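## Task

Using the same shelf-edge lot labels (numbers may repeat across spots), get one cardboard box from lot 451 and one from lot 434 onto the desk with no part overhanging its edge. Every other cardboard box stays on its original shelf. Skip any lot the storeroom lacks. Tipping over or ending tilted is a failure.

## Robot and tools

Robot: a simulated Hello Robot Stretch 3 with a single arm. It has a two-wheel differential base (0.33 m long, 0.34 m wide, rounded rear), a lift carriage riding a vertical mast, and a telescoping arm that reaches out to the robot's right side, ending in a wrist (yaw, pitch, roll) and a two-finger gripper. The base pivots about a point between its drive wheels, 0.05 m behind the front edge; it cannot slide sideways, so to shift the gripper forward or back you drive the base. With the arm pulled in and the wrist folded, turning sweeps a 0.28 m radius; an unfolded level wrist reaches beyond that.

Frames: the base frame has its origin on the floor between the drive wheels, x forward, y left, z up, in metres. hand_pose is reported in it, located where closed fingertips meet. The odometry frame is the base frame as it was at scene start; base_odometry counts wheel rotation only (slip looks like travel), heading in rad, left positive.

move: one action per call. Put either base and/or joints (optionally with speeds, pace, contact_limits), or servos alone. base holds exactly one key: translate_m is a relative straight drive in metres, forward positive, -3 to 3; rotate_rad is a relative turn in place in radians, left positive, -6.4 to 6.4. Both are offsets from where the base last reported itself. joints is one dictionary (single arm) of absolute targets keyed by joint name: lift_m 0 to 1.1 m; arm_m 0 to 0.52 m extension; wrist_yaw_rad -1.345 to 4.42 (0 along the arm, positive swings toward the front); wrist_pitch_rad -1.57 to 0.451 (0 level, negative tips fingers down); wrist_roll_rad -2.911 to 2.918 (0 fingers side by side); gripper_m -0.089 to 0.179 (larger is wider; fingertip gap is about 0.007 m under the value when nearly shut, 0.025 m under when fully open); head_pan_rad -3.953 to 1.73 (0 forward, positive left, -1.57 looks along the arm); head_tilt_rad -1.53 to 0.419 (negative looks down). Done tolerances are roughly 4 mm for linear joints and 0.02 rad for wrist yaw and roll, 0.05 for pitch, 0.1 for the head. speeds caps per-motion top speed up to the max pace; pace is "default" or "max". The base is limited to 0.10 m/s and 0.63 rad/s unless lift is under 0.30, arm under 0.03 and wrist yaw above 2.54. contact_limits accepts arm_m, translate_m, rotate_rad as an effort percent 1 to 100, and lift_m as {"down": n, "up": n}; place each limit only in the same action as its own command. Base moves have no contact stop unless you give one. {"servos": "reboot"} revives servos that shut off. blocking false returns quickly while motion continues; a later move overrides only what it names. Unknown keys make a call invalid; out-of-range values get refused, and a refusal or an uncommanded stop cancels the remaining move, wait and finished_scene calls of that reply. Every action ends within 14-15 s.

cameras (on move, wait, stop): a list from head_camera, nav_camera, wrist_camera, all; empty list means no images. head_camera images arrive rotated (turn a quarter clockwise to read upright); nav_camera needs a quarter turn counterclockwise. wait takes seconds 0 to 10 and reports state. stop brakes all running motions. zoom_image takes camera and region [x0, y0, x1, y1] in pixels of that camera's latest image, at most 504 by 504. finished_scene takes the scene number and ends it irreversibly.

Result lines: move says done or the worst status; base_status and joint_status per motion (moving, done, off_target, contact_stop, time_out, torque_fault); on_its_own lists things the robot did unbidden (slack, held, off). motor_effort gives percent with peak in brackets; wheel effort positive pushes forward. lidar_m has 12 sectors of 30 degrees starting straight ahead, going counterclockwise, seen only at 0.17 m height; "-" is nothing or too close. wrist_depth_mm and head_depth_mm are 7 by 7 median depth grids. base_tilt gives forward/right lean in degrees; turned_by_imu beats wheel turn figures when they disagree by more than 0.15 rad.

Cautions: to fold or unfold the wrist (yaw toward 3.0), first set lift between 0.32 and 0.95, pitch -0.4, roll near 0; when yaw is below -0.4 keep pitch at -0.5 or lower. Gripping needs gripper_m below the object width; releasing needs at least 0.05 above it. Pushing the arm into something rigid with the gripper above about 0.45 m, or driving while holding or hooked on something fixed, can tip the robot; use low lift down limits when lowering. Wrist and head never contact-stop and can fault after sustained strain. Avoid dropping objects, releasing moving items, slamming, or pushing hard. Thinking time lets the simulation keep running.

Each tool is called after "Request:" as a command line: name --argument value for each argument, lists and objects as JSON in quotes; but a table of rows of numbers goes row by row, as --pt "numbers of a row", without its own name.

## Session

Request:
move --joints '{"head_pan_rad": -0.8, "head_tilt_rad": -0.35}' --pace "max" --cameras '["nav_camera","head_camera"]'

Request:
move --joints '{"head_pan_rad": -2.2}' --pace "max" --cameras '["nav_camera","head_camera"]'

Request:
move --joints '{"head_pan_rad": -3.7}' --pace "max" --cameras '["nav_camera","head_camera"]'

Request:
move --joints '{"head_pan_rad": 0.8}' --pace "max" --cameras '["nav_camera","head_camera"]'

Scene clock: 0.87 s.
move: done
base_odometry: x=+0.000 y=+0.000 heading=+0.000
turned_by_wheels: +0.000
turned_by_imu: +0.000
base_tilt: forward=-0.3 right=-1.2
lidar_m: 0.72 0.73 0.85 1.53 2.66 1.26 1.01 1.11 1.82 1.63 1.39 0.83
head_depth_mm: 1725 1801 1886 1979 1939 1799 1480 / 1691 1861 1972 2096 2141 1820 1482 / 1486 1563 1706 1819 1938 1885 1472 / 1251 1343 1434 1558 1681 1730 1470 / 1061 1116 1192 1264 1353 1453 1422 / 919 966 1011 1065 1137 1203 1274 / 814 848 881 922 972 1022 1081
base_status: not commanded
joint_positions: lift_m=+0.374 arm_m=+0.001 wrist_yaw_rad=+3.009 wrist_pitch_rad=-0.462 wrist_roll_rad=+0.000 gripper_m=+0.037 head_pan_rad=-0.822 head_tilt_rad=-0.352
joint_status: all done
measured_speeds: all 0
motor_effort: left_wheel=-0.5(0.7) right_wheel=+0.8(1.1) lift_m=+22.9(23.8) arm_m=-4.8(5.1) wrist_yaw_rad=-0.1(1.1) wrist_pitch_rad=+1.9(2.0) wrist_roll_rad=-0.2(0.2) gripper_m=+0.5(0.8) head_pan_rad=+1.0(4.7) head_tilt_rad=-2.7(8.1)
hand_pose: x=+0.0076 y=+0.0712 z=+0.3774 quat_wxyz=(+0.207, +0.697, +0.116, +0.676) (m; base frame)
wrist_depth_mm: - 138 - - - 854 - / - 151 - - - 971 - / - 167 933 - - 931 - / 840 774 204 801 804 802 753 / 702 678 211 660 650 669 667 / 595 596 126 577 129 577 584 / 529 539 289 353 506 513 508
pictures: head_camera (sideways), nav_camera (sideways)
camera_calibration:
head_camera: T_world_to_cam=[[-0.234907, 0.184683, -0.954312, 1.25896], [0.756156, 0.651633, -0.0600235, 0.0731492], [0.610775, -0.735709, -0.292722, 0.33279], [0, 0, 0, 1]] pos_world=[0.0371653, -0.0353372, 1.30324]
nav_camera: T_world_to_cam=[[0.230506, -0.222866, 0.947205, -1.1911], [-0.721944, -0.691831, 0.0129081, 0.0377364], [0.65243, -0.686804, -0.320368, 0.366221], [0, 0, 0, 1]] pos_world=[0.0628652, 0.0121743, 1.24505]

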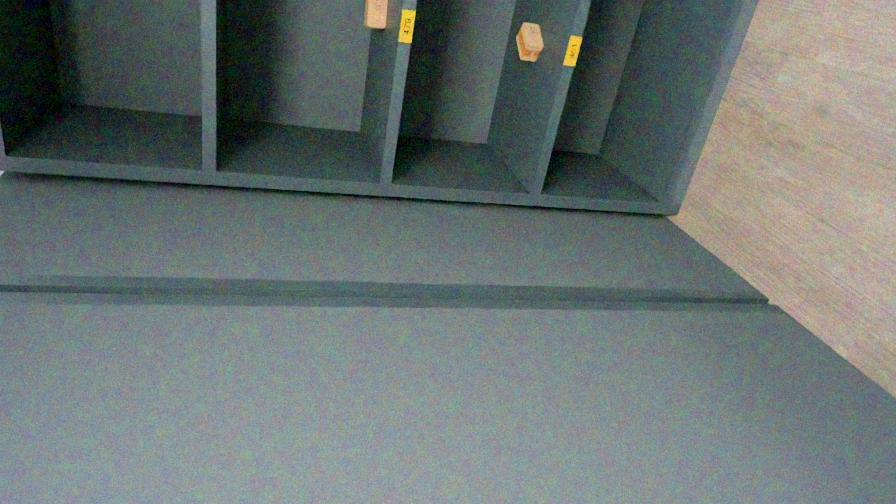

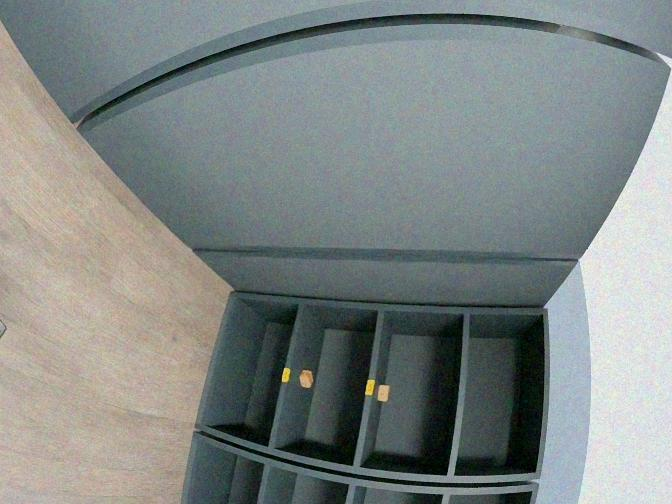

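Scene clock: 2.93 s.
move: done
base_odometry: x=+0.000 y=+0.000 heading=+0.000
turned_by_wheels: +0.000
turned_by_imu: +0.000
base_tilt: forward=-0.3 right=-1.3
lidar_m: 0.73 0.73 0.85 1.53 2.65 1.26 1.01 1.11 1.82 1.62 1.39 0.83
head_depth_mm: 1378 1434 1492 1554 1630 1705 1494 / 1477 1534 1607 1673 1765 1805 1480 / 1585 1662 1749 1830 1922 1895 1467 / 1715 1799 1895 2005 2116 1871 1467 / 1896 2008 2125 2259 2322 1865 1460 / 2094 2207 2363 2429 2419 1842 1459 / 1663 1742 1867 2001 2163 1838 1441
base_status: not commanded
joint_positions: lift_m=+0.374 arm_m=+0.001 wrist_yaw_rad=+3.009 wrist_pitch_rad=-0.462 wrist_roll_rad=+0.000 gripper_m=+0.037 head_pan_rad=-2.208 head_tilt_rad=-0.352
joint_status: all done
measured_speeds: translate_m=+0.000 rotate_rad=+0.000 lift_m=+0.000 arm_m=+0.000 wrist_yaw_rad=+0.000 wrist_pitch_rad=+0.000 wrist_roll_rad=+0.000 head_pan_rad=+0.024 head_tilt_rad=+0.000
motor_effort: left_wheel=-0.5(1.0) right_wheel=+0.3(1.2) lift_m=+23.8(24.1) arm_m=-7.4(8.2) wrist_yaw_rad=-0.6(2.1) wrist_pitch_rad=+1.9(2.1) wrist_roll_rad=+0.1(0.3) gripper_m=+0.7(0.8) head_pan_rad=+3.5(6.2) head_tilt_rad=+0.7(3.4)
hand_pose: x=+0.0076 y=+0.0712 z=+0.3774 quat_wxyz=(+0.207, +0.697, +0.116, +0.676) (m; base frame)
wrist_depth_mm: - 139 - - - 850 - / - 151 - - - 985 - / - 167 922 - - 937 - / 835 765 203 807 805 801 766 / 692 668 211 659 649 671 664 / 605 594 126 573 128 582 579 / 529 544 286 355 503 512 506
pictures: head_camera (sideways), nav_camera (sideways)
camera_calibration:
head_camera: T_world_to_cam=[[0.138431, 0.264813, -0.954312, 1.25665], [0.779273, -0.6238, -0.0600589, 0.0731058], [-0.611204, -0.735355, -0.292714, 0.340306], [0, 0, 0, 1]] pos_world=[-0.0229326, -0.0369289, 1.30324]
nav_camera: T_world_to_cam=[[-0.17681, -0.267491, 0.947199, -1.18861], [-0.812532, 0.582774, 0.0129044, 0.0382773], [-0.555455, -0.767348, -0.320386, 0.37361], [0, 0, 0, 1]] pos_world=[0.028467, -0.0535604, 1.24505]

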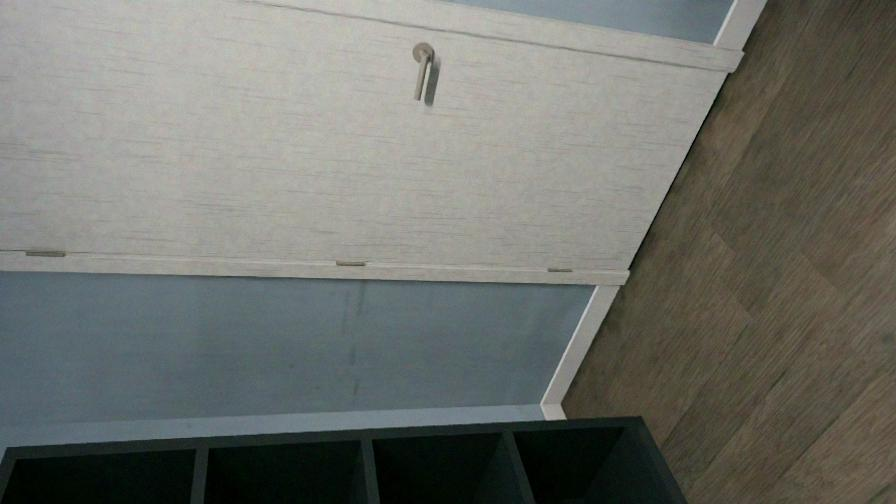

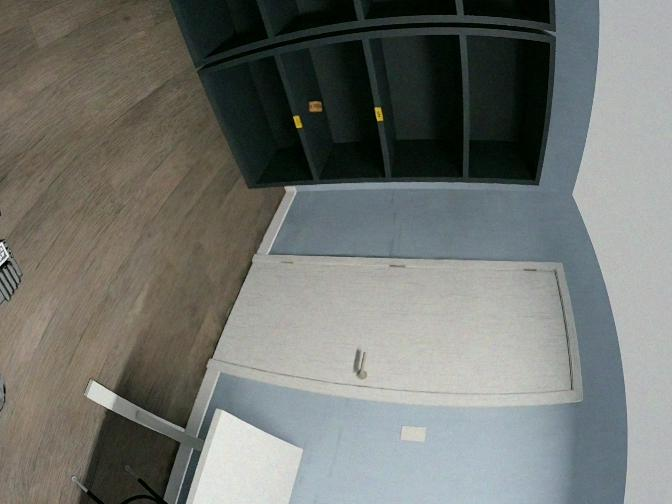

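Scene clock: 3.93 s.
move: done
base_odometry: x=+0.000 y=+0.000 heading=+0.000
turned_by_wheels: +0.000
turned_by_imu: +0.000
base_tilt: forward=-0.5 right=-1.2
lidar_m: 0.72 0.73 0.85 1.53 2.66 1.26 1.01 1.11 1.81 1.63 1.39 0.83
head_depth_mm: 2422 2518 2613 2704 2676 1995 1534 / 2514 2647 2818 2941 2665 1899 1493 / 2248 2468 2625 2760 2505 1873 1464 / 2013 2138 2280 2318 1817 1823 1465 / 1791 1909 2006 1959 1331 1859 1458 / 1645 1720 1806 1822 1168 1792 1453 / 1499 1567 1638 1676 1160 1476 1408
base_status: not commanded
joint_positions: lift_m=+0.374 arm_m=+0.001 wrist_yaw_rad=+3.009 wrist_pitch_rad=-0.462 wrist_roll_rad=+0.000 gripper_m=+0.037 head_pan_rad=-3.739 head_tilt_rad=-0.352
joint_status: all done
measured_speeds: translate_m=+0.000 rotate_rad=+0.000 lift_m=+0.000 arm_m=+0.000 wrist_yaw_rad=+0.000 wrist_pitch_rad=+0.000 wrist_roll_rad=+0.000 head_pan_rad=+0.024 head_tilt_rad=+0.000
motor_effort: left_wheel=-0.4(0.8) right_wheel=+0.8(1.1) lift_m=+23.6(24.4) arm_m=-9.1(10.1) wrist_yaw_rad=-0.1(1.5) wrist_pitch_rad=+2.0(2.0) wrist_roll_rad=-0.2(0.3) gripper_m=+0.6(0.9) head_pan_rad=+3.7(6.0) head_tilt_rad=+2.1(2.7)
hand_pose: x=+0.0076 y=+0.0712 z=+0.3774 quat_wxyz=(+0.207, +0.697, +0.116, +0.676) (m; base frame)
wrist_depth_mm: - 138 - - - 847 - / - 150 - - - 979 - / - 167 912 - - 931 - / 833 772 204 818 797 801 765 / 701 673 211 662 660 675 668 / 603 603 126 569 129 577 582 / 525 535 286 355 502 514 505
pictures: head_camera (sideways), nav_camera (sideways)
camera_calibration:
head_camera: T_world_to_cam=[[0.270054, -0.12791, -0.954311, 1.25585], [-0.592599, -0.803258, -0.0600318, 0.0814394], [-0.758879, 0.581735, -0.292722, 0.341201], [0, 0, 0, 1]] pos_world=[-0.0319565, 0.0275638, 1.30324]
nav_camera: T_world_to_cam=[[-0.274232, 0.166142, 0.947203, -1.18802], [0.550314, 0.834859, 0.0128891, 0.0300254], [-0.788639, 0.524793, -0.320375, 0.37502], [0, 0, 0, 1]] pos_world=[-0.0465602, -0.0244955, 1.24505]

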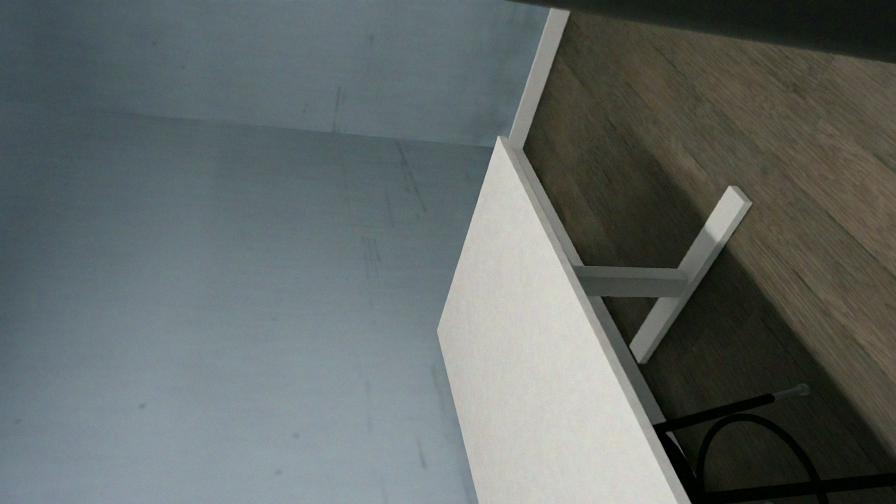

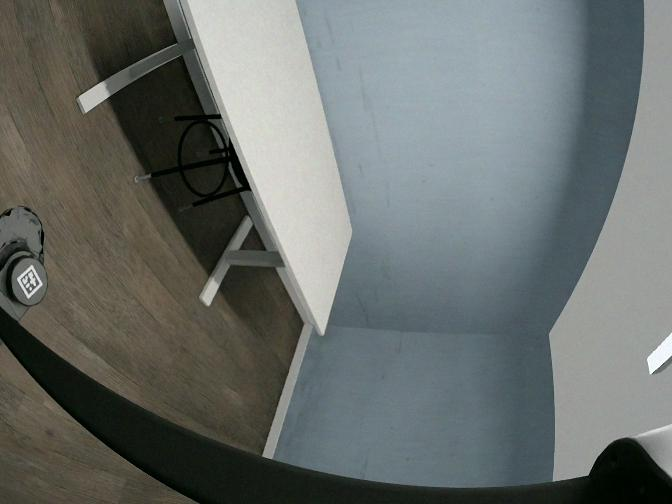

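Scene clock: 7.07 s.
move: done
base_odometry: x=+0.000 y=+0.000 heading=+0.000
turned_by_wheels: +0.000
turned_by_imu: +0.000
base_tilt: forward=-0.3 right=-1.3
lidar_m: 0.72 0.72 0.85 1.53 2.65 1.25 1.01 1.11 1.82 1.63 1.39 0.83
head_depth_mm: 597 624 651 682 714 753 793 / 631 659 691 726 761 807 855 / 667 700 736 777 817 864 922 / 712 745 789 835 882 942 1007 / 758 801 847 901 961 1031 1107 / 812 869 921 978 1058 1133 1230 / 879 934 998 1073 1164 1265 1356
base_status: not commanded
joint_positions: lift_m=+0.374 arm_m=+0.001 wrist_yaw_rad=+3.009 wrist_pitch_rad=-0.462 wrist_roll_rad=+0.000 gripper_m=+0.037 head_pan_rad=+0.808 head_tilt_rad=-0.350
joint_status: all done
measured_speeds: translate_m=+0.000 rotate_rad=+0.000 lift_m=+0.000 arm_m=+0.000 wrist_yaw_rad=+0.000 wrist_pitch_rad=+0.000 wrist_roll_rad=+0.000 head_pan_rad=-0.024 head_tilt_rad=+0.000
motor_effort: left_wheel=-0.1(0.8) right_wheel=+0.1(1.1) lift_m=+24.5(24.9) arm_m=-13.1(13.4) wrist_yaw_rad=-0.1(1.6) wrist_pitch_rad=+1.8(2.1) wrist_roll_rad=-0.2(0.3) gripper_m=+0.2(1.1) head_pan_rad=-3.0(7.3) head_tilt_rad=+5.5(5.8)
hand_pose: x=+0.0076 y=+0.0712 z=+0.3774 quat_wxyz=(+0.207, +0.697, +0.116, +0.676) (m; base frame)
wrist_depth_mm: - 139 - - - 849 - / - 151 - - - 990 - / - 167 927 - - 942 - / 840 764 204 808 809 803 759 / 695 674 212 663 659 679 664 / 596 601 126 575 129 577 579 / 528 542 287 356 502 509 507
pictures: head_camera (sideways), nav_camera (sideways)
camera_calibration:
head_camera: T_world_to_cam=[[-0.168967, -0.243801, -0.954993, 1.25942], [-0.69508, 0.716431, -0.0599176, 0.0819192], [0.698794, 0.653673, -0.290514, 0.329413], [0, 0, 0, 1]] pos_world=[0.0395488, 0.0330301, 1.30335]
nav_camera: T_world_to_cam=[[0.207432, 0.241737, 0.947911, -1.19194], [0.733263, -0.679823, 0.0129081, 0.0288894], [0.647532, 0.69239, -0.318274, 0.36349], [0, 0, 0, 1]] pos_world=[-0.00930857, 0.0560976, 1.24517]

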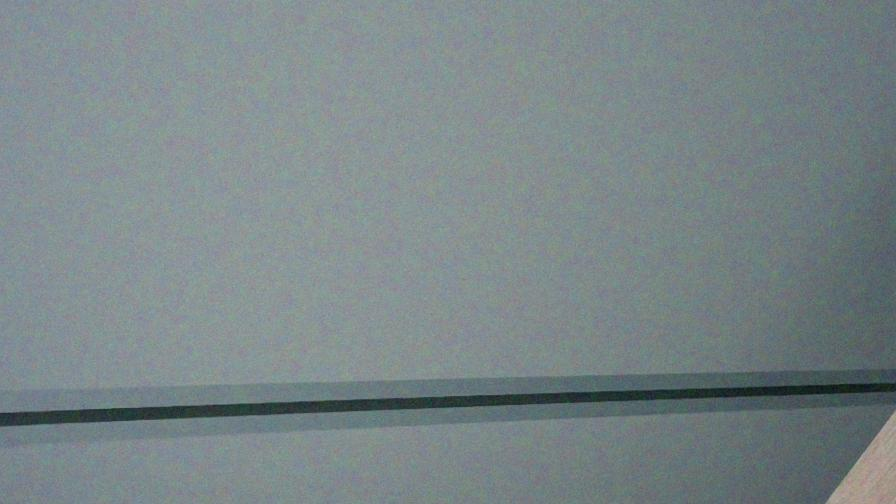

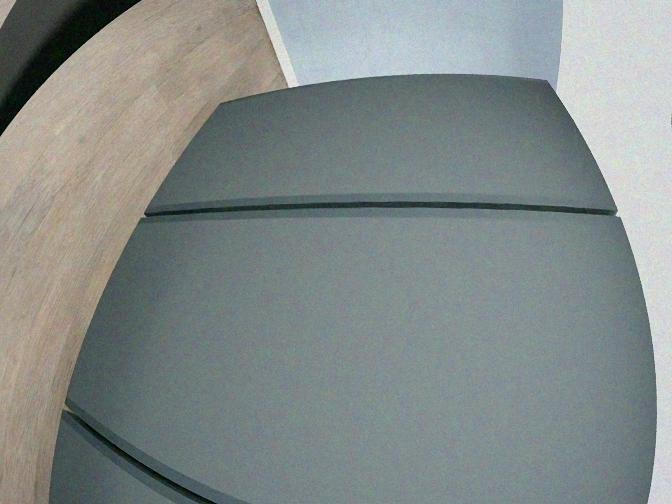

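Request:
move --joints '{"head_pan_rad": -1.35, "head_tilt_rad": -0.35}' --pace "max" --cameras '["head_camera"]'

Request:
zoom_image --camera "head_camera" --region '[360, 0, 610, 250]'

Request:
zoom_image --camera "head_camera" --region '[360, 254, 610, 504]'

Scene clock: 24.40 s.
move: done
base_odometry: x=+0.000 y=+0.000 heading=+0.000
turned_by_wheels: +0.000
turned_by_imu: +0.000
base_tilt: forward=-0.2 right=-1.3
lidar_m: 0.72 0.73 0.85 1.53 2.66 1.26 1.01 1.11 1.81 1.62 1.39 0.83
head_depth_mm: 1786 1846 1993 2112 2174 1893 1499 / 1793 1868 1978 2094 2157 1870 1497 / 1415 1555 1584 1713 1923 1859 1466 / 1781 1845 1963 2079 2107 1846 1467 / 1778 1849 1949 2059 2192 1836 1467 / 1751 1827 1932 2054 2224 1826 1449 / 1753 1805 1906 2003 2023 1820 1453
base_status: not commanded
joint_positions: lift_m=+0.374 arm_m=+0.001 wrist_yaw_rad=+3.009 wrist_pitch_rad=-0.462 wrist_roll_rad=+0.000 gripper_m=+0.037 head_pan_rad=-1.358 head_tilt_rad=-0.350
joint_status: all done
measured_speeds: translate_m=+0.000 rotate_rad=+0.000 lift_m=+0.000 arm_m=+0.000 wrist_yaw_rad=+0.000 wrist_pitch_rad=+0.000 wrist_roll_rad=+0.000 head_pan_rad=+0.024 head_tilt_rad=+0.000
motor_effort: left_wheel=+0.0(0.7) right_wheel=-0.1(1.4) lift_m=+25.3(25.7) arm_m=-12.6(13.2) wrist_yaw_rad=-0.5(1.6) wrist_pitch_rad=+1.9(2.0) wrist_roll_rad=-0.2(0.4) gripper_m=-0.1(1.0) head_pan_rad=+3.8(4.9) head_tilt_rad=+4.6(8.2)
hand_pose: x=+0.0076 y=+0.0712 z=+0.3774 quat_wxyz=(+0.207, +0.697, +0.116, +0.676) (m; base frame)
wrist_depth_mm: - 139 - - - 852 - / - 151 - - - 984 - / - 167 915 - - 941 - / 839 763 204 808 801 798 768 / 699 676 211 659 649 670 663 / 600 602 126 574 129 584 573 / 532 536 287 354 504 510 512
pictures: head_camera (sideways)
camera_calibration:
head_camera: T_world_to_cam=[[-0.106904, 0.276267, -0.955117, 1.25919], [0.983057, 0.173231, -0.0599242, 0.0716379], [0.1489, -0.94534, -0.290105, 0.332241], [0, 0, 0, 1]] pos_world=[0.014717, -0.0462017, 1.30335]

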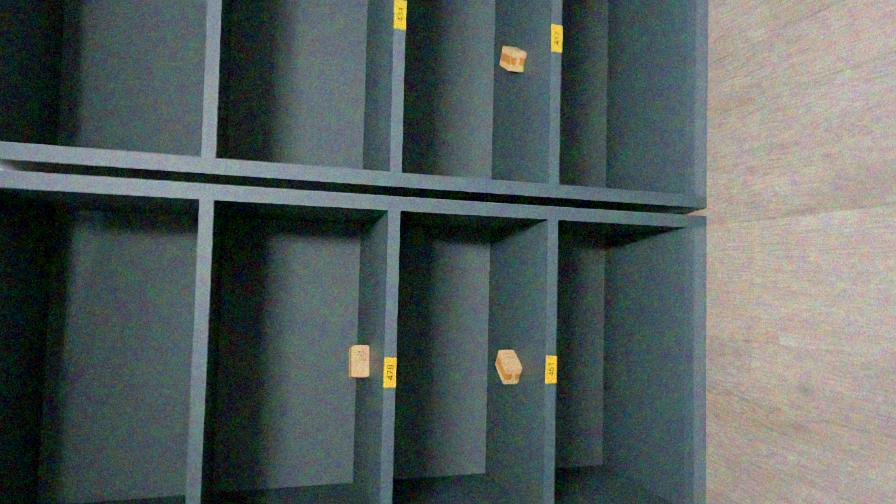

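Scaled by 2.016 from the camera's 896x504 image, which has a finer 1280x720 frame.

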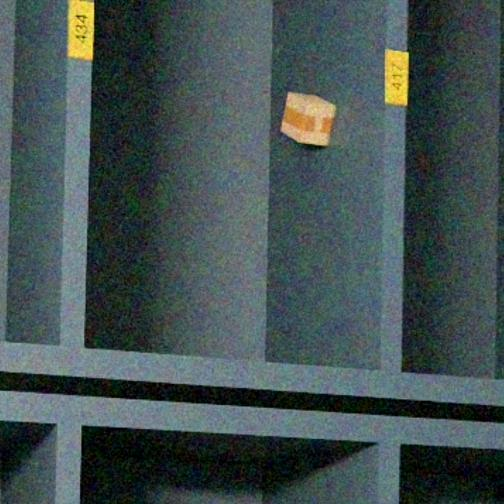

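Scaled by 2.016 from the camera's 896x504 image, which has a finer 1280x720 frame.

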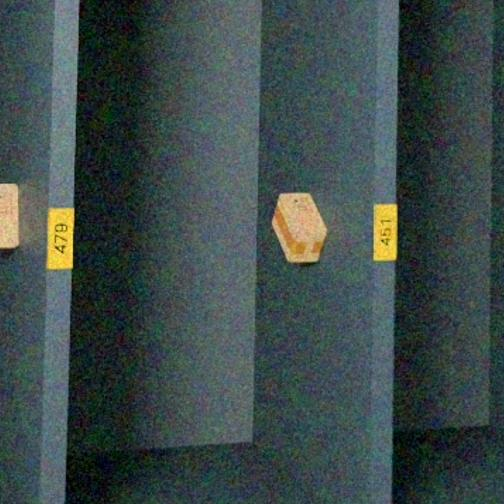

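Request:
zoom_image --camera "head_camera" --region '[530, 350, 570, 390]'

Request:
move --base '{"rotate_rad": -1.145}' --joints '{"lift_m": 0.28}' --pace "max" --cameras '[]'

Request:
move --base '{"translate_m": 1.047}' --pace "max" --cameras '[]'

Request:
move --base '{"rotate_rad": 1.42}' --joints '{"head_pan_rad": -1.57, "head_tilt_rad": -0.6}' --pace "max" --cameras '["head_camera"]'

Scaled by 12.600 from the camera's 896x504 image, which has a finer 1280x720 frame.

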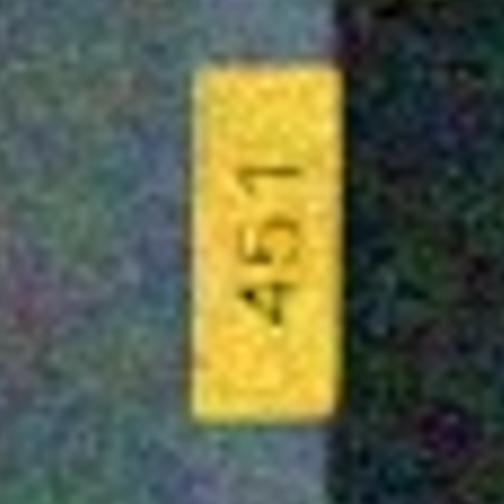

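Scene clock: 49.20 s.
move: done
base_odometry: x=+0.000 y=+0.000 heading=-1.145
turned_by_wheels: -1.145
turned_by_imu: -1.122
base_tilt: forward=-0.2 right=-1.2
lidar_m: 1.61 0.87 0.73 0.72 0.82 1.33 2.65 1.26 1.01 1.11 1.73 1.62
head_depth_mm: 1290 1354 1399 1478 1223 903 1402 / 1343 1405 1477 1552 1630 983 1483 / 1374 1447 1531 1615 1714 1785 1465 / 1436 1510 1605 1702 1795 1849 1469 / 1506 1595 1684 1785 1910 1867 1463 / 1582 1669 1783 1905 2026 1856 1456 / 1664 1775 1875 2022 2180 1849 1447
base_status: done
joint_positions: lift_m=+0.280 arm_m=+0.001 wrist_yaw_rad=+3.009 wrist_pitch_rad=-0.463 wrist_roll_rad=+0.000 gripper_m=+0.037 head_pan_rad=-1.350 head_tilt_rad=-0.350
joint_status: all done
measured_speeds: all 0
motor_effort: left_wheel=+6.5(14.4) right_wheel=-8.6(14.0) lift_m=+29.9(31.2) arm_m=-12.0(13.4) wrist_yaw_rad=-0.4(1.6) wrist_pitch_rad=+2.0(2.2) wrist_roll_rad=+0.1(0.3) gripper_m=+0.2(1.0) head_pan_rad=+3.4(3.9) head_tilt_rad=+3.7(4.6)
hand_pose: x=+0.0076 y=+0.0711 z=+0.2828 quat_wxyz=(+0.208, +0.697, +0.117, +0.676) (m; base frame)
wrist_depth_mm: - 138 - - - - - / - 151 161 - - - - / 833 167 210 781 768 756 744 / 680 622 204 663 658 650 645 / 575 563 212 538 531 546 547 / 488 295 126 284 128 473 473 / 264 267 247 258 402 417 413
pictures: none
No camera images: "cameras" was empty.

Scene clock: 54.07 s.
move: done
base_odometry: x=+0.433 y=-0.953 heading=-1.144
turned_by_wheels: +0.000
turned_by_imu: +0.000
base_tilt: forward=-0.4 right=-1.2
lidar_m: 0.99 0.62 0.51 0.51 0.58 0.94 3.66 1.65 1.76 1.46 0.72 0.71
head_depth_mm: 1438 1513 1585 1669 1755 1813 1482 / 1521 1584 1675 1759 1831 1893 1474 / 1590 1668 1766 1856 1971 1893 1466 / 1268 1340 1792 1887 2012 1810 1463 / 1289 1341 1443 1503 1557 1683 1416 / 1348 1384 1517 1270 1540 1205 1366 / 1308 1210 1411 1024 1445 1103 1282
base_status: done
joint_positions: lift_m=+0.280 arm_m=+0.001 wrist_yaw_rad=+3.009 wrist_pitch_rad=-0.463 wrist_roll_rad=+0.000 gripper_m=+0.037 head_pan_rad=-1.350 head_tilt_rad=-0.350
joint_status: not commanded
measured_speeds: all 0
motor_effort: left_wheel=+7.1(16.1) right_wheel=+1.0(10.8) lift_m=+24.5(30.9) arm_m=-10.7(13.1) wrist_yaw_rad=-0.2(2.1) wrist_pitch_rad=+2.1(2.3) wrist_roll_rad=-0.1(0.3) gripper_m=+0.7(1.0) head_pan_rad=+2.2(3.6) head_tilt_rad=+2.1(4.0)
hand_pose: x=+0.0076 y=+0.0711 z=+0.2828 quat_wxyz=(+0.208, +0.697, +0.117, +0.676) (m; base frame)
wrist_depth_mm: - 139 - - - 496 470 / - 151 161 - - 540 - / - 167 175 - 621 - - / 681 624 202 642 627 614 613 / 571 565 211 538 532 541 538 / 489 296 126 284 129 472 466 / 261 268 247 256 398 417 412
pictures: none
No camera images: "cameras" was empty.

Scene clock: 56.10 s.
move: done
base_odometry: x=+0.433 y=-0.953 heading=+0.275
turned_by_wheels: +1.420
turned_by_imu: +1.393
base_tilt: forward=-0.4 right=-1.2
lidar_m: 0.51 0.54 0.76 2.34 1.92 1.65 1.75 1.44 0.72 1.05 0.70 0.53
head_depth_mm: 850 932 924 708 1056 937 1085 / 850 938 911 699 1102 933 1168 / 855 937 899 693 1093 934 1160 / 857 943 809 1179 1052 952 1155 / 860 946 863 1182 1078 941 1150 / 868 949 858 1187 1068 938 1143 / 869 950 844 1102 1061 934 1143
base_status: done
joint_positions: lift_m=+0.280 arm_m=+0.001 wrist_yaw_rad=+3.009 wrist_pitch_rad=-0.463 wrist_roll_rad=+0.000 gripper_m=+0.037 head_pan_rad=-1.570 head_tilt_rad=-0.601
joint_status: all done
measured_speeds: all 0
motor_effort: left_wheel=-4.9(15.5) right_wheel=+8.0(14.3) lift_m=+24.7(25.0) arm_m=-12.9(13.4) wrist_yaw_rad=+0.1(1.7) wrist_pitch_rad=+2.1(2.2) wrist_roll_rad=+0.0(0.3) gripper_m=+0.5(1.0) head_pan_rad=-3.2(5.4) head_tilt_rad=-4.7(6.2)
hand_pose: x=+0.0076 y=+0.0711 z=+0.2827 quat_wxyz=(+0.208, +0.697, +0.117, +0.676) (m; base frame)
wrist_depth_mm: - 139 - - - - - / - 150 - - - 965 - / 850 168 754 809 809 797 - / 682 631 203 653 651 645 620 / 570 564 211 541 539 545 541 / 492 296 126 284 129 477 473 / 263 267 247 259 404 417 413
pictures: head_camera (sideways)
camera_calibration:
head_camera: T_world_to_cam=[[-0.0465545, 0.520779, -0.852421, 1.12484], [0.997497, -0.0212252, -0.0674451, 0.0812909], [-0.0532168, -0.853428, -0.518487, 0.630659], [0, 0, 0, 1]] pos_world=[0.00484052, -0.0458452, 1.29131]

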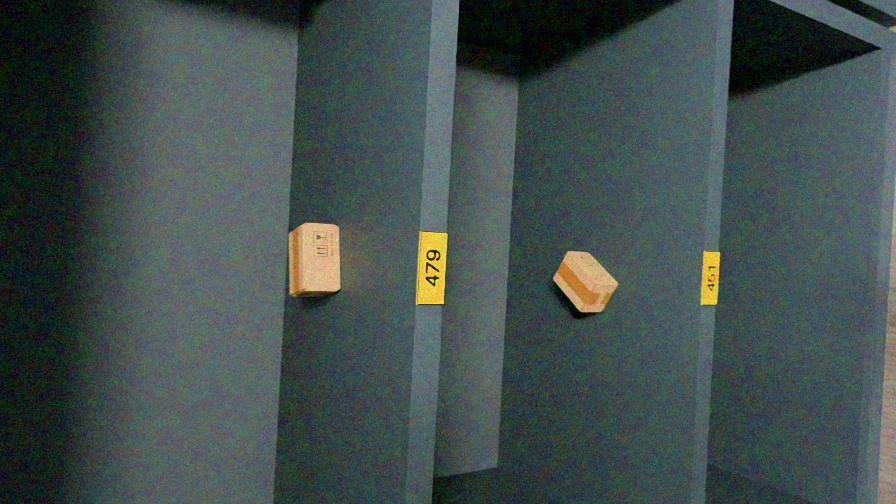

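Request:
move --base '{"translate_m": 0.006}' --joints '{"lift_m": 0.58, "wrist_pitch_rad": -0.4}' --pace "max" --cameras '[]'

Request:
move --joints '{"wrist_yaw_rad": 0, "gripper_m": 0.179}' --pace "max" --cameras '["wrist_camera"]'

Request:
move --joints '{"arm_m": 0.22}' --contact_limits '{"arm_m": 40}' --pace "max" --cameras '["wrist_camera"]'

Scene clock: 76.10 s.
move: done
base_odometry: x=+0.439 y=-0.952 heading=+0.275
turned_by_wheels: +0.000
turned_by_imu: +0.000
base_tilt: forward=-0.5 right=-1.2
lidar_m: 0.51 0.53 0.75 2.32 2.21 1.66 1.76 1.44 0.72 1.05 0.69 0.52
head_depth_mm: 849 932 924 710 1065 938 1094 / 853 935 909 698 1105 934 1168 / 859 939 895 692 1093 929 1160 / 859 942 805 1186 1051 953 1152 / 864 945 870 1182 1079 942 1157 / 866 949 858 1183 1073 940 1148 / 865 952 848 1088 1064 929 1142
base_status: done
joint_positions: lift_m=+0.580 arm_m=+0.001 wrist_yaw_rad=+3.009 wrist_pitch_rad=-0.419 wrist_roll_rad=+0.000 gripper_m=+0.037 head_pan_rad=-1.570 head_tilt_rad=-0.601
joint_status: all done
measured_speeds: all 0
motor_effort: left_wheel=+3.0(7.1) right_wheel=+6.1(12.2) lift_m=+28.1(33.3) arm_m=-9.7(11.6) wrist_yaw_rad=-0.2(1.9) wrist_pitch_rad=+3.1(5.8) wrist_roll_rad=+0.1(0.4) gripper_m=+0.3(1.1) head_pan_rad=-2.1(3.0) head_tilt_rad=-0.2(2.5)
hand_pose: x=+0.0083 y=+0.0768 z=+0.5925 quat_wxyz=(+0.193, +0.699, +0.101, +0.681) (m; base frame)
wrist_depth_mm: - 137 - - - - - / - 148 - - - - - / - 163 - - - - - / - 188 207 - - - - / - 988 204 991 947 - - / 871 869 129 842 129 856 - / 768 756 267 748 742 746 -
pictures: none
No camera images: "cameras" was empty.

Scene clock: 78.07 s.
move: done
base_odometry: x=+0.439 y=-0.952 heading=+0.275
turned_by_wheels: +0.000
turned_by_imu: +0.000
base_tilt: forward=-0.3 right=-1.1
lidar_m: 0.51 0.53 0.75 2.31 2.21 1.65 1.76 1.44 0.72 1.05 0.69 0.52
head_depth_mm: 851 935 922 709 1070 944 1096 / 853 933 910 699 1107 934 1171 / 856 939 896 694 1093 929 1161 / 855 940 804 1176 1053 946 1153 / 861 943 871 1182 1076 947 1146 / 862 950 860 1187 1070 940 1148 / 870 956 845 1086 1060 935 1138
base_status: not commanded
joint_positions: lift_m=+0.580 arm_m=+0.001 wrist_yaw_rad=+0.003 wrist_pitch_rad=-0.419 wrist_roll_rad=+0.000 gripper_m=+0.179 head_pan_rad=-1.570 head_tilt_rad=-0.601
joint_status: all done
measured_speeds: all 0
motor_effort: left_wheel=+3.2(3.4) right_wheel=+5.5(7.0) lift_m=+23.4(28.1) arm_m=-8.0(9.7) wrist_yaw_rad=-3.7(8.5) wrist_pitch_rad=+3.0(3.2) wrist_roll_rad=-0.3(0.3) gripper_m=+0.4(83.9) head_pan_rad=-1.7(2.1) head_tilt_rad=+1.1(1.6)
hand_pose: x=-0.0208 y=-0.3698 z=+0.5924 quat_wxyz=(+0.692, +0.148, -0.691, -0.146) (m; base frame)
wrist_depth_mm: - - - 540 - - - / - - - 523 - - - / - - - - - - - / - - - - - - - / - 143 - - - 864 - / - 126 - - - - - / - 714 - - - - 105
pictures: wrist_camera
camera_calibration:
wrist_camera: T_world_to_cam=[[-0.998878, -0.0399156, -0.0254827, -0.0138465], [-0.00249996, 0.581802, -0.813327, 0.729514], [0.0472903, -0.81235, -0.581249, 0.211074], [0, 0, 0, 1]] pos_world=[-0.021989, -0.253519, 0.715667]

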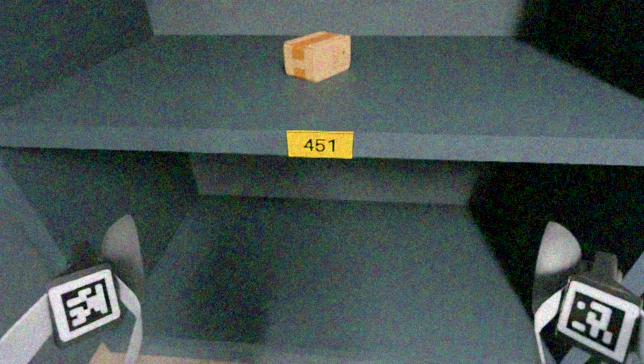

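Scene clock: 79.83 s.
move: done
base_odometry: x=+0.439 y=-0.952 heading=+0.275
turned_by_wheels: +0.000
turned_by_imu: +0.000
base_tilt: forward=-0.3 right=-1.1
lidar_m: 0.51 0.53 0.75 2.31 2.21 1.66 1.76 1.44 0.72 1.05 0.69 0.52
head_depth_mm: 849 936 923 708 1070 941 1095 / 849 933 910 699 1100 931 1111 / 855 940 896 692 1093 878 522 / 860 939 801 1186 1047 658 550 / 857 945 869 1183 1073 915 1147 / 863 947 857 1188 1077 941 1146 / 863 960 847 1087 1064 933 1135
base_status: not commanded
joint_positions: lift_m=+0.580 arm_m=+0.220 wrist_yaw_rad=+0.003 wrist_pitch_rad=-0.419 wrist_roll_rad=+0.000 gripper_m=+0.179 head_pan_rad=-1.570 head_tilt_rad=-0.601
joint_status: all done
measured_speeds: all 0
motor_effort: left_wheel=+3.5(3.5) right_wheel=+6.4(6.8) lift_m=+28.6(28.6) arm_m=+12.7(15.2) wrist_yaw_rad=-3.4(4.0) wrist_pitch_rad=+2.9(3.2) wrist_roll_rad=+0.0(0.3) gripper_m=+0.6(1.1) head_pan_rad=-1.3(2.1) head_tilt_rad=+2.6(2.8)
contact_limits: arm_m 40 (drawing in: default 31, maximum 55; extending or still: default 40, maximum 69)
hand_pose: x=-0.0209 y=-0.5893 z=+0.5925 quat_wxyz=(+0.692, +0.148, -0.691, -0.146) (m; base frame)
wrist_depth_mm: - - - - - - 504 / - - - 359 - - - / - - - 336 - - - / 315 302 311 307 305 305 303 / 270 251 258 256 255 254 259 / - 220 225 218 218 216 - / - - - 225 218 213 105
pictures: wrist_camera
camera_calibration:
wrist_camera: T_world_to_cam=[[-0.998893, -0.039563, -0.0254659, -0.0224494], [-0.00229839, 0.581631, -0.81345, 0.857173], [0.0469942, -0.81249, -0.581077, 0.0326485], [0, 0, 0, 1]] pos_world=[-0.0219887, -0.472919, 0.715667]

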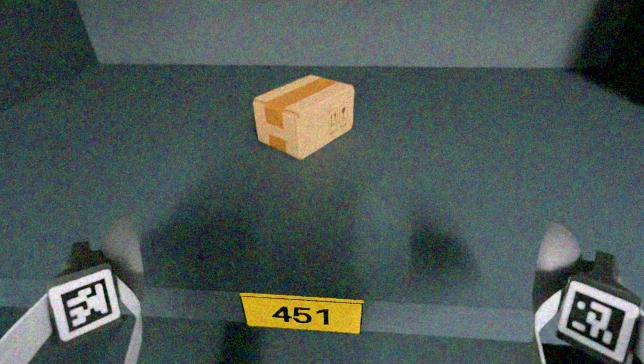

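Request:
move --base '{"translate_m": -0.12}' --joints '{"wrist_yaw_rad": 0.65, "wrist_pitch_rad": -0.27, "lift_m": 0.535}' --cameras '["wrist_camera"]'

Request:
move --joints '{"arm_m": 0.36}' --contact_limits '{"arm_m": 35}' --cameras '["wrist_camera"]'

Scene clock: 122.83 s.
move: done
base_odometry: x=+0.323 y=-0.984 heading=+0.275
turned_by_wheels: +0.000
turned_by_imu: +0.000
base_tilt: forward=-0.3 right=-1.2
lidar_m: 0.63 0.65 0.92 3.65 2.13 1.56 1.64 1.35 0.66 1.05 0.82 0.64
head_depth_mm: 833 881 803 707 796 867 1072 / 849 933 914 701 1065 935 1078 / 851 940 895 692 1098 898 547 / 853 944 884 688 1093 925 577 / 857 940 812 1179 1044 889 1104 / 860 945 859 1184 1072 938 1136 / 864 949 844 1190 1063 933 1146
base_status: done
joint_positions: lift_m=+0.535 arm_m=+0.220 wrist_yaw_rad=+0.647 wrist_pitch_rad=-0.291 wrist_roll_rad=+0.000 gripper_m=+0.179 head_pan_rad=-1.570 head_tilt_rad=-0.600
joint_status: all done
measured_speeds: all 0
motor_effort: left_wheel=-4.0(11.0) right_wheel=-8.5(12.0) lift_m=+23.6(27.9) arm_m=+10.3(14.0) wrist_yaw_rad=+1.4(5.4) wrist_pitch_rad=+3.5(5.6) wrist_roll_rad=-0.1(0.3) gripper_m=+0.5(1.0) head_pan_rad=-0.5(1.2) head_tilt_rad=+3.2(4.7)
contact_limits: arm_m 40 (drawing in: default 31, maximum 55; extending or still: default 40, maximum 69)
hand_pose: x=+0.1223 y=-0.5554 z=+0.5770 quat_wxyz=(+0.696, +0.320, -0.630, +0.125) (m; base frame)
wrist_depth_mm: 432 - - 712 - - - / 446 - - - - - - / 455 - - - 343 325 - / 467 - 314 298 297 310 292 / - 142 - 258 245 243 253 / - 126 - - 211 200 - / - - - - - 181 105
pictures: wrist_camera
camera_calibration:
wrist_camera: T_world_to_cam=[[-0.773168, -0.633867, -0.0205921, -0.238921], [-0.285999, 0.377464, -0.880753, 0.785354], [0.566052, -0.67508, -0.473129, -0.0049152], [0, 0, 0, 1]] pos_world=[0.0426669, -0.451205, 0.684457]

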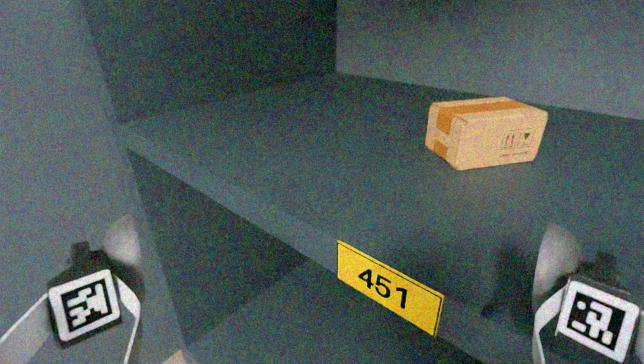

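Scene clock: 125.13 s.
move: done
base_odometry: x=+0.323 y=-0.984 heading=+0.275
turned_by_wheels: +0.000
turned_by_imu: +0.000
base_tilt: forward=-0.4 right=-1.4
lidar_m: 0.63 0.66 0.92 3.66 2.13 1.56 1.64 1.35 0.66 1.05 0.82 0.64
head_depth_mm: 838 880 802 709 797 867 1069 / 844 934 909 700 1064 930 1037 / 852 934 896 693 1092 672 574 / 854 939 885 688 1093 705 1159 / 858 938 808 1175 1042 918 1154 / 859 948 856 1183 1066 942 1152 / 862 948 847 1188 1061 931 1142
base_status: not commanded
joint_positions: lift_m=+0.535 arm_m=+0.360 wrist_yaw_rad=+0.647 wrist_pitch_rad=-0.291 wrist_roll_rad=+0.000 gripper_m=+0.179 head_pan_rad=-1.570 head_tilt_rad=-0.600
joint_status: all done
measured_speeds: all 0
motor_effort: left_wheel=-3.7(4.3) right_wheel=-8.1(9.0) lift_m=+26.1(26.6) arm_m=+12.7(14.3) wrist_yaw_rad=+2.1(3.4) wrist_pitch_rad=+3.5(3.6) wrist_roll_rad=-0.3(0.3) gripper_m=+0.3(1.0) head_pan_rad=-0.1(1.1) head_tilt_rad=+3.0(4.0)
contact_limits: arm_m 35 (drawing in: default 31, maximum 55; extending or still: default 40, maximum 69)
hand_pose: x=+0.1223 y=-0.6954 z=+0.5771 quat_wxyz=(+0.696, +0.320, -0.630, +0.125) (m; base frame)
wrist_depth_mm: - - - 605 - - 333 / - - - 628 - - - / - - - - 265 - - / 303 299 299 297 224 279 291 / 260 237 247 244 233 243 252 / - 144 203 201 201 200 - / - 167 172 171 170 170 105
pictures: wrist_camera
camera_calibration:
wrist_camera: T_world_to_cam=[[-0.773165, -0.63387, -0.0206219, -0.327644], [-0.285844, 0.377316, -0.880867, 0.838183], [0.566136, -0.67516, -0.472915, -0.0996234], [0, 0, 0, 1]] pos_world=[0.0426667, -0.591205, 0.684457]

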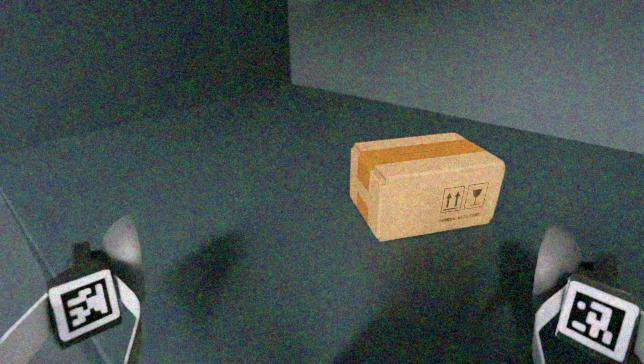

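Request:
move --joints '{"arm_m": 0.498, "lift_m": 0.521}' --contact_limits '{"arm_m": 30}' --cameras '["wrist_camera"]'

Request:
move --joints '{"gripper_m": 0.07}' --cameras '["wrist_camera"]'

Scene clock: 142.00 s.
move: done
base_odometry: x=+0.323 y=-0.984 heading=+0.275
turned_by_wheels: +0.000
turned_by_imu: +0.000
base_tilt: forward=-0.2 right=-1.2
lidar_m: 0.63 0.66 0.92 3.66 2.14 1.56 1.64 1.35 0.66 1.05 0.82 0.64
head_depth_mm: 838 883 802 711 797 869 1068 / 847 931 913 700 1064 932 1072 / 852 936 894 692 1058 695 566 / 857 937 888 687 869 918 1150 / 855 942 813 1176 1007 947 1153 / 861 945 853 1181 1071 941 1148 / 867 948 848 1185 1065 934 1144
base_status: not commanded
joint_positions: lift_m=+0.521 arm_m=+0.498 wrist_yaw_rad=+0.647 wrist_pitch_rad=-0.291 wrist_roll_rad=+0.000 gripper_m=+0.179 head_pan_rad=-1.570 head_tilt_rad=-0.600
joint_status: all done
measured_speeds: all 0
motor_effort: left_wheel=-4.1(4.3) right_wheel=-7.4(9.0) lift_m=+30.8(30.9) arm_m=+13.1(14.7) wrist_yaw_rad=+2.2(3.7) wrist_pitch_rad=+3.4(3.5) wrist_roll_rad=-0.1(0.3) gripper_m=+0.9(0.9) head_pan_rad=+0.8(1.4) head_tilt_rad=+2.7(4.2)
contact_limits: arm_m 30 (drawing in: default 31, maximum 55; extending or still: default 40, maximum 69)
hand_pose: x=+0.1224 y=-0.8334 z=+0.5631 quat_wxyz=(+0.696, +0.320, -0.630, +0.125) (m; base frame)
wrist_depth_mm: - - 512 - 321 276 243 / - - 529 - 329 291 254 / - - - - - 308 264 / 289 287 286 282 282 280 263 / 225 214 140 140 211 218 227 / 123 139 120 127 169 180 180 / 147 151 128 141 152 154 107
pictures: wrist_camera
camera_calibration:
wrist_camera: T_world_to_cam=[[-0.773042, -0.634021, -0.0205936, -0.415541], [-0.285802, 0.377085, -0.880979, 0.877825], [0.566324, -0.675148, -0.472706, -0.199555], [0, 0, 0, 1]] pos_world=[0.0426663, -0.729205, 0.670457]

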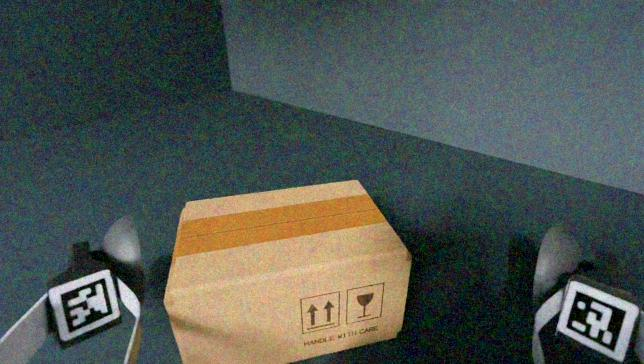

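Scene clock: 143.63 s.
move: done
base_odometry: x=+0.323 y=-0.984 heading=+0.275
turned_by_wheels: +0.000
turned_by_imu: +0.000
base_tilt: forward=-0.5 right=-1.3
lidar_m: 0.63 0.66 0.92 3.64 2.13 1.56 1.64 1.35 0.66 1.05 0.82 0.64
head_depth_mm: 839 882 804 711 794 864 1066 / 852 931 912 701 1065 930 1073 / 851 940 899 692 1060 695 567 / 856 937 885 687 867 925 1159 / 858 940 815 1174 1004 944 1151 / 858 944 854 1175 1068 937 1143 / 862 947 851 1194 1067 930 1137
base_status: not commanded
joint_positions: lift_m=+0.521 arm_m=+0.498 wrist_yaw_rad=+0.649 wrist_pitch_rad=-0.290 wrist_roll_rad=+0.000 gripper_m=+0.071 head_pan_rad=-1.570 head_tilt_rad=-0.600
joint_status: all done
measured_speeds: all 0
motor_effort: left_wheel=-4.0(4.3) right_wheel=-8.2(8.8) lift_m=+30.0(31.5) arm_m=+12.3(13.4) wrist_yaw_rad=+0.6(3.1) wrist_pitch_rad=+3.1(3.5) wrist_roll_rad=-0.1(0.3) gripper_m=-11.2(83.9) head_pan_rad=+1.0(2.1) head_tilt_rad=+3.2(3.8)
contact_limits: arm_m 30 (drawing in: default 31, maximum 55; extending or still: default 40, maximum 69)
hand_pose: x=+0.1228 y=-0.8332 z=+0.5634 quat_wxyz=(+0.696, +0.320, -0.630, +0.126) (m; base frame)
wrist_depth_mm: - - 518 - 320 276 242 / - - 541 - 330 294 253 / - - - - - 307 263 / 290 287 286 285 283 280 263 / 226 225 147 140 141 220 219 / 185 178 124 127 142 175 180 / 162 147 129 140 155 146 153
pictures: wrist_camera
camera_calibration:
wrist_camera: T_world_to_cam=[[-0.771752, -0.635591, -0.0205562, -0.416546], [-0.285842, 0.37559, -0.881605, 0.877349], [0.568061, -0.674504, -0.471541, -0.199892], [0, 0, 0, 1]] pos_world=[0.0428634, -0.729104, 0.670656]

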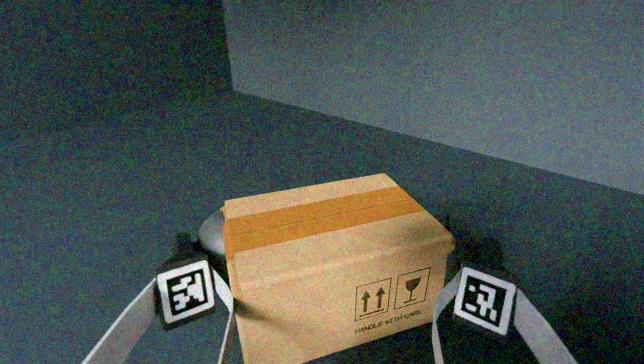

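Request:
move --joints '{"gripper_m": 0.035}' --cameras '["wrist_camera"]'

Request:
move --joints '{"lift_m": 0.58}' --cameras '["wrist_camera"]'

Scene clock: 149.13 s.
move: done
base_odometry: x=+0.323 y=-0.984 heading=+0.275
turned_by_wheels: +0.000
turned_by_imu: +0.000
base_tilt: forward=-0.2 right=-1.2
lidar_m: 0.62 0.65 0.92 3.66 2.13 1.56 1.64 1.35 0.66 1.05 0.82 0.64
head_depth_mm: 835 882 803 710 795 866 1064 / 849 932 910 700 1066 933 1071 / 849 936 896 692 1061 694 567 / 855 940 885 688 868 918 1150 / 858 940 812 1177 1005 945 1149 / 862 942 853 1178 1076 939 1149 / 862 952 846 1191 1062 933 1143
base_status: not commanded
joint_positions: lift_m=+0.521 arm_m=+0.498 wrist_yaw_rad=+0.649 wrist_pitch_rad=-0.289 wrist_roll_rad=+0.000 gripper_m=+0.036 head_pan_rad=-1.570 head_tilt_rad=-0.600
joint_status: all done
measured_speeds: all 0
motor_effort: left_wheel=-3.6(4.1) right_wheel=-8.5(9.2) lift_m=+27.4(28.1) arm_m=+9.5(10.5) wrist_yaw_rad=+0.0(1.1) wrist_pitch_rad=+3.0(3.3) wrist_roll_rad=-0.1(0.3) gripper_m=-21.5(93.2) head_pan_rad=+1.6(2.1) head_tilt_rad=+2.4(3.5)
contact_limits: arm_m 30 (drawing in: default 31, maximum 55; extending or still: default 40, maximum 69)
hand_pose: x=+0.1229 y=-0.8332 z=+0.5635 quat_wxyz=(+0.696, +0.320, -0.630, +0.126) (m; base frame)
wrist_depth_mm: - - 508 - 320 276 244 / - - 542 - 330 293 253 / - - - - - 309 264 / 290 290 284 283 280 281 264 / 226 227 147 140 139 219 219 / 185 184 124 125 138 175 180 / 162 147 134 138 149 145 154
pictures: wrist_camera
camera_calibration:
wrist_camera: T_world_to_cam=[[-0.771685, -0.635672, -0.0205654, -0.416602], [-0.28567, 0.375322, -0.881775, 0.87726], [0.568238, -0.674578, -0.471223, -0.200166], [0, 0, 0, 1]] pos_world=[0.042863, -0.729104, 0.670655]

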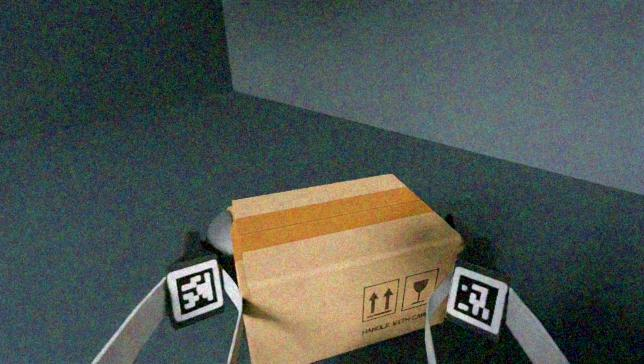

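Scene clock: 150.50 s.
move: done
base_odometry: x=+0.323 y=-0.984 heading=+0.275
turned_by_wheels: +0.000
turned_by_imu: +0.000
base_tilt: forward=-0.3 right=-1.3
lidar_m: 0.63 0.66 0.92 3.65 2.13 1.56 1.64 1.35 0.65 1.05 0.82 0.64
head_depth_mm: 834 881 803 711 797 865 1071 / 850 932 908 702 1069 932 1010 / 852 936 903 694 803 610 1117 / 855 935 884 688 833 951 1155 / 855 944 810 1174 995 943 1145 / 860 941 856 1182 1068 940 1147 / 864 945 847 1186 1064 931 1140
base_status: not commanded
joint_positions: lift_m=+0.580 arm_m=+0.498 wrist_yaw_rad=+0.649 wrist_pitch_rad=-0.293 wrist_roll_rad=+0.000 gripper_m=+0.038 head_pan_rad=-1.570 head_tilt_rad=-0.600
joint_status: all done
measured_speeds: all 0
motor_effort: left_wheel=-3.7(4.6) right_wheel=-8.4(8.7) lift_m=+31.1(34.5) arm_m=+9.3(9.8) wrist_yaw_rad=+0.6(2.1) wrist_pitch_rad=+3.9(4.0) wrist_roll_rad=+0.0(0.3) gripper_m=-8.8(21.6) head_pan_rad=+1.9(2.5) head_tilt_rad=+2.8(3.7)
contact_limits: arm_m 30 (drawing in: default 31, maximum 55; extending or still: default 40, maximum 69)
hand_pose: x=+0.1226 y=-0.8329 z=+0.6215 quat_wxyz=(+0.696, +0.321, -0.630, +0.125) (m; base frame)
wrist_depth_mm: - - 512 - 321 276 242 / - - 552 - 330 293 253 / - - - - - 309 264 / - - - 170 361 321 278 / 307 306 147 140 139 310 287 / 264 263 124 125 138 248 257 / 231 210 131 138 209 208 219
pictures: wrist_camera
camera_calibration:
wrist_camera: T_world_to_cam=[[-0.771708, -0.635641, -0.020669, -0.415298], [-0.287973, 0.378225, -0.879783, 0.9297], [0.567044, -0.672983, -0.474927, -0.16864], [0, 0, 0, 1]] pos_world=[0.042866, -0.729108, 0.729259]

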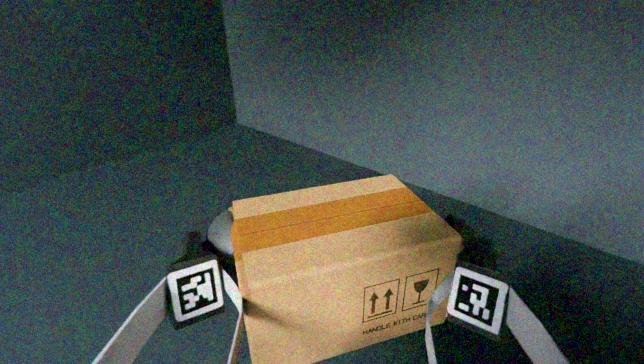

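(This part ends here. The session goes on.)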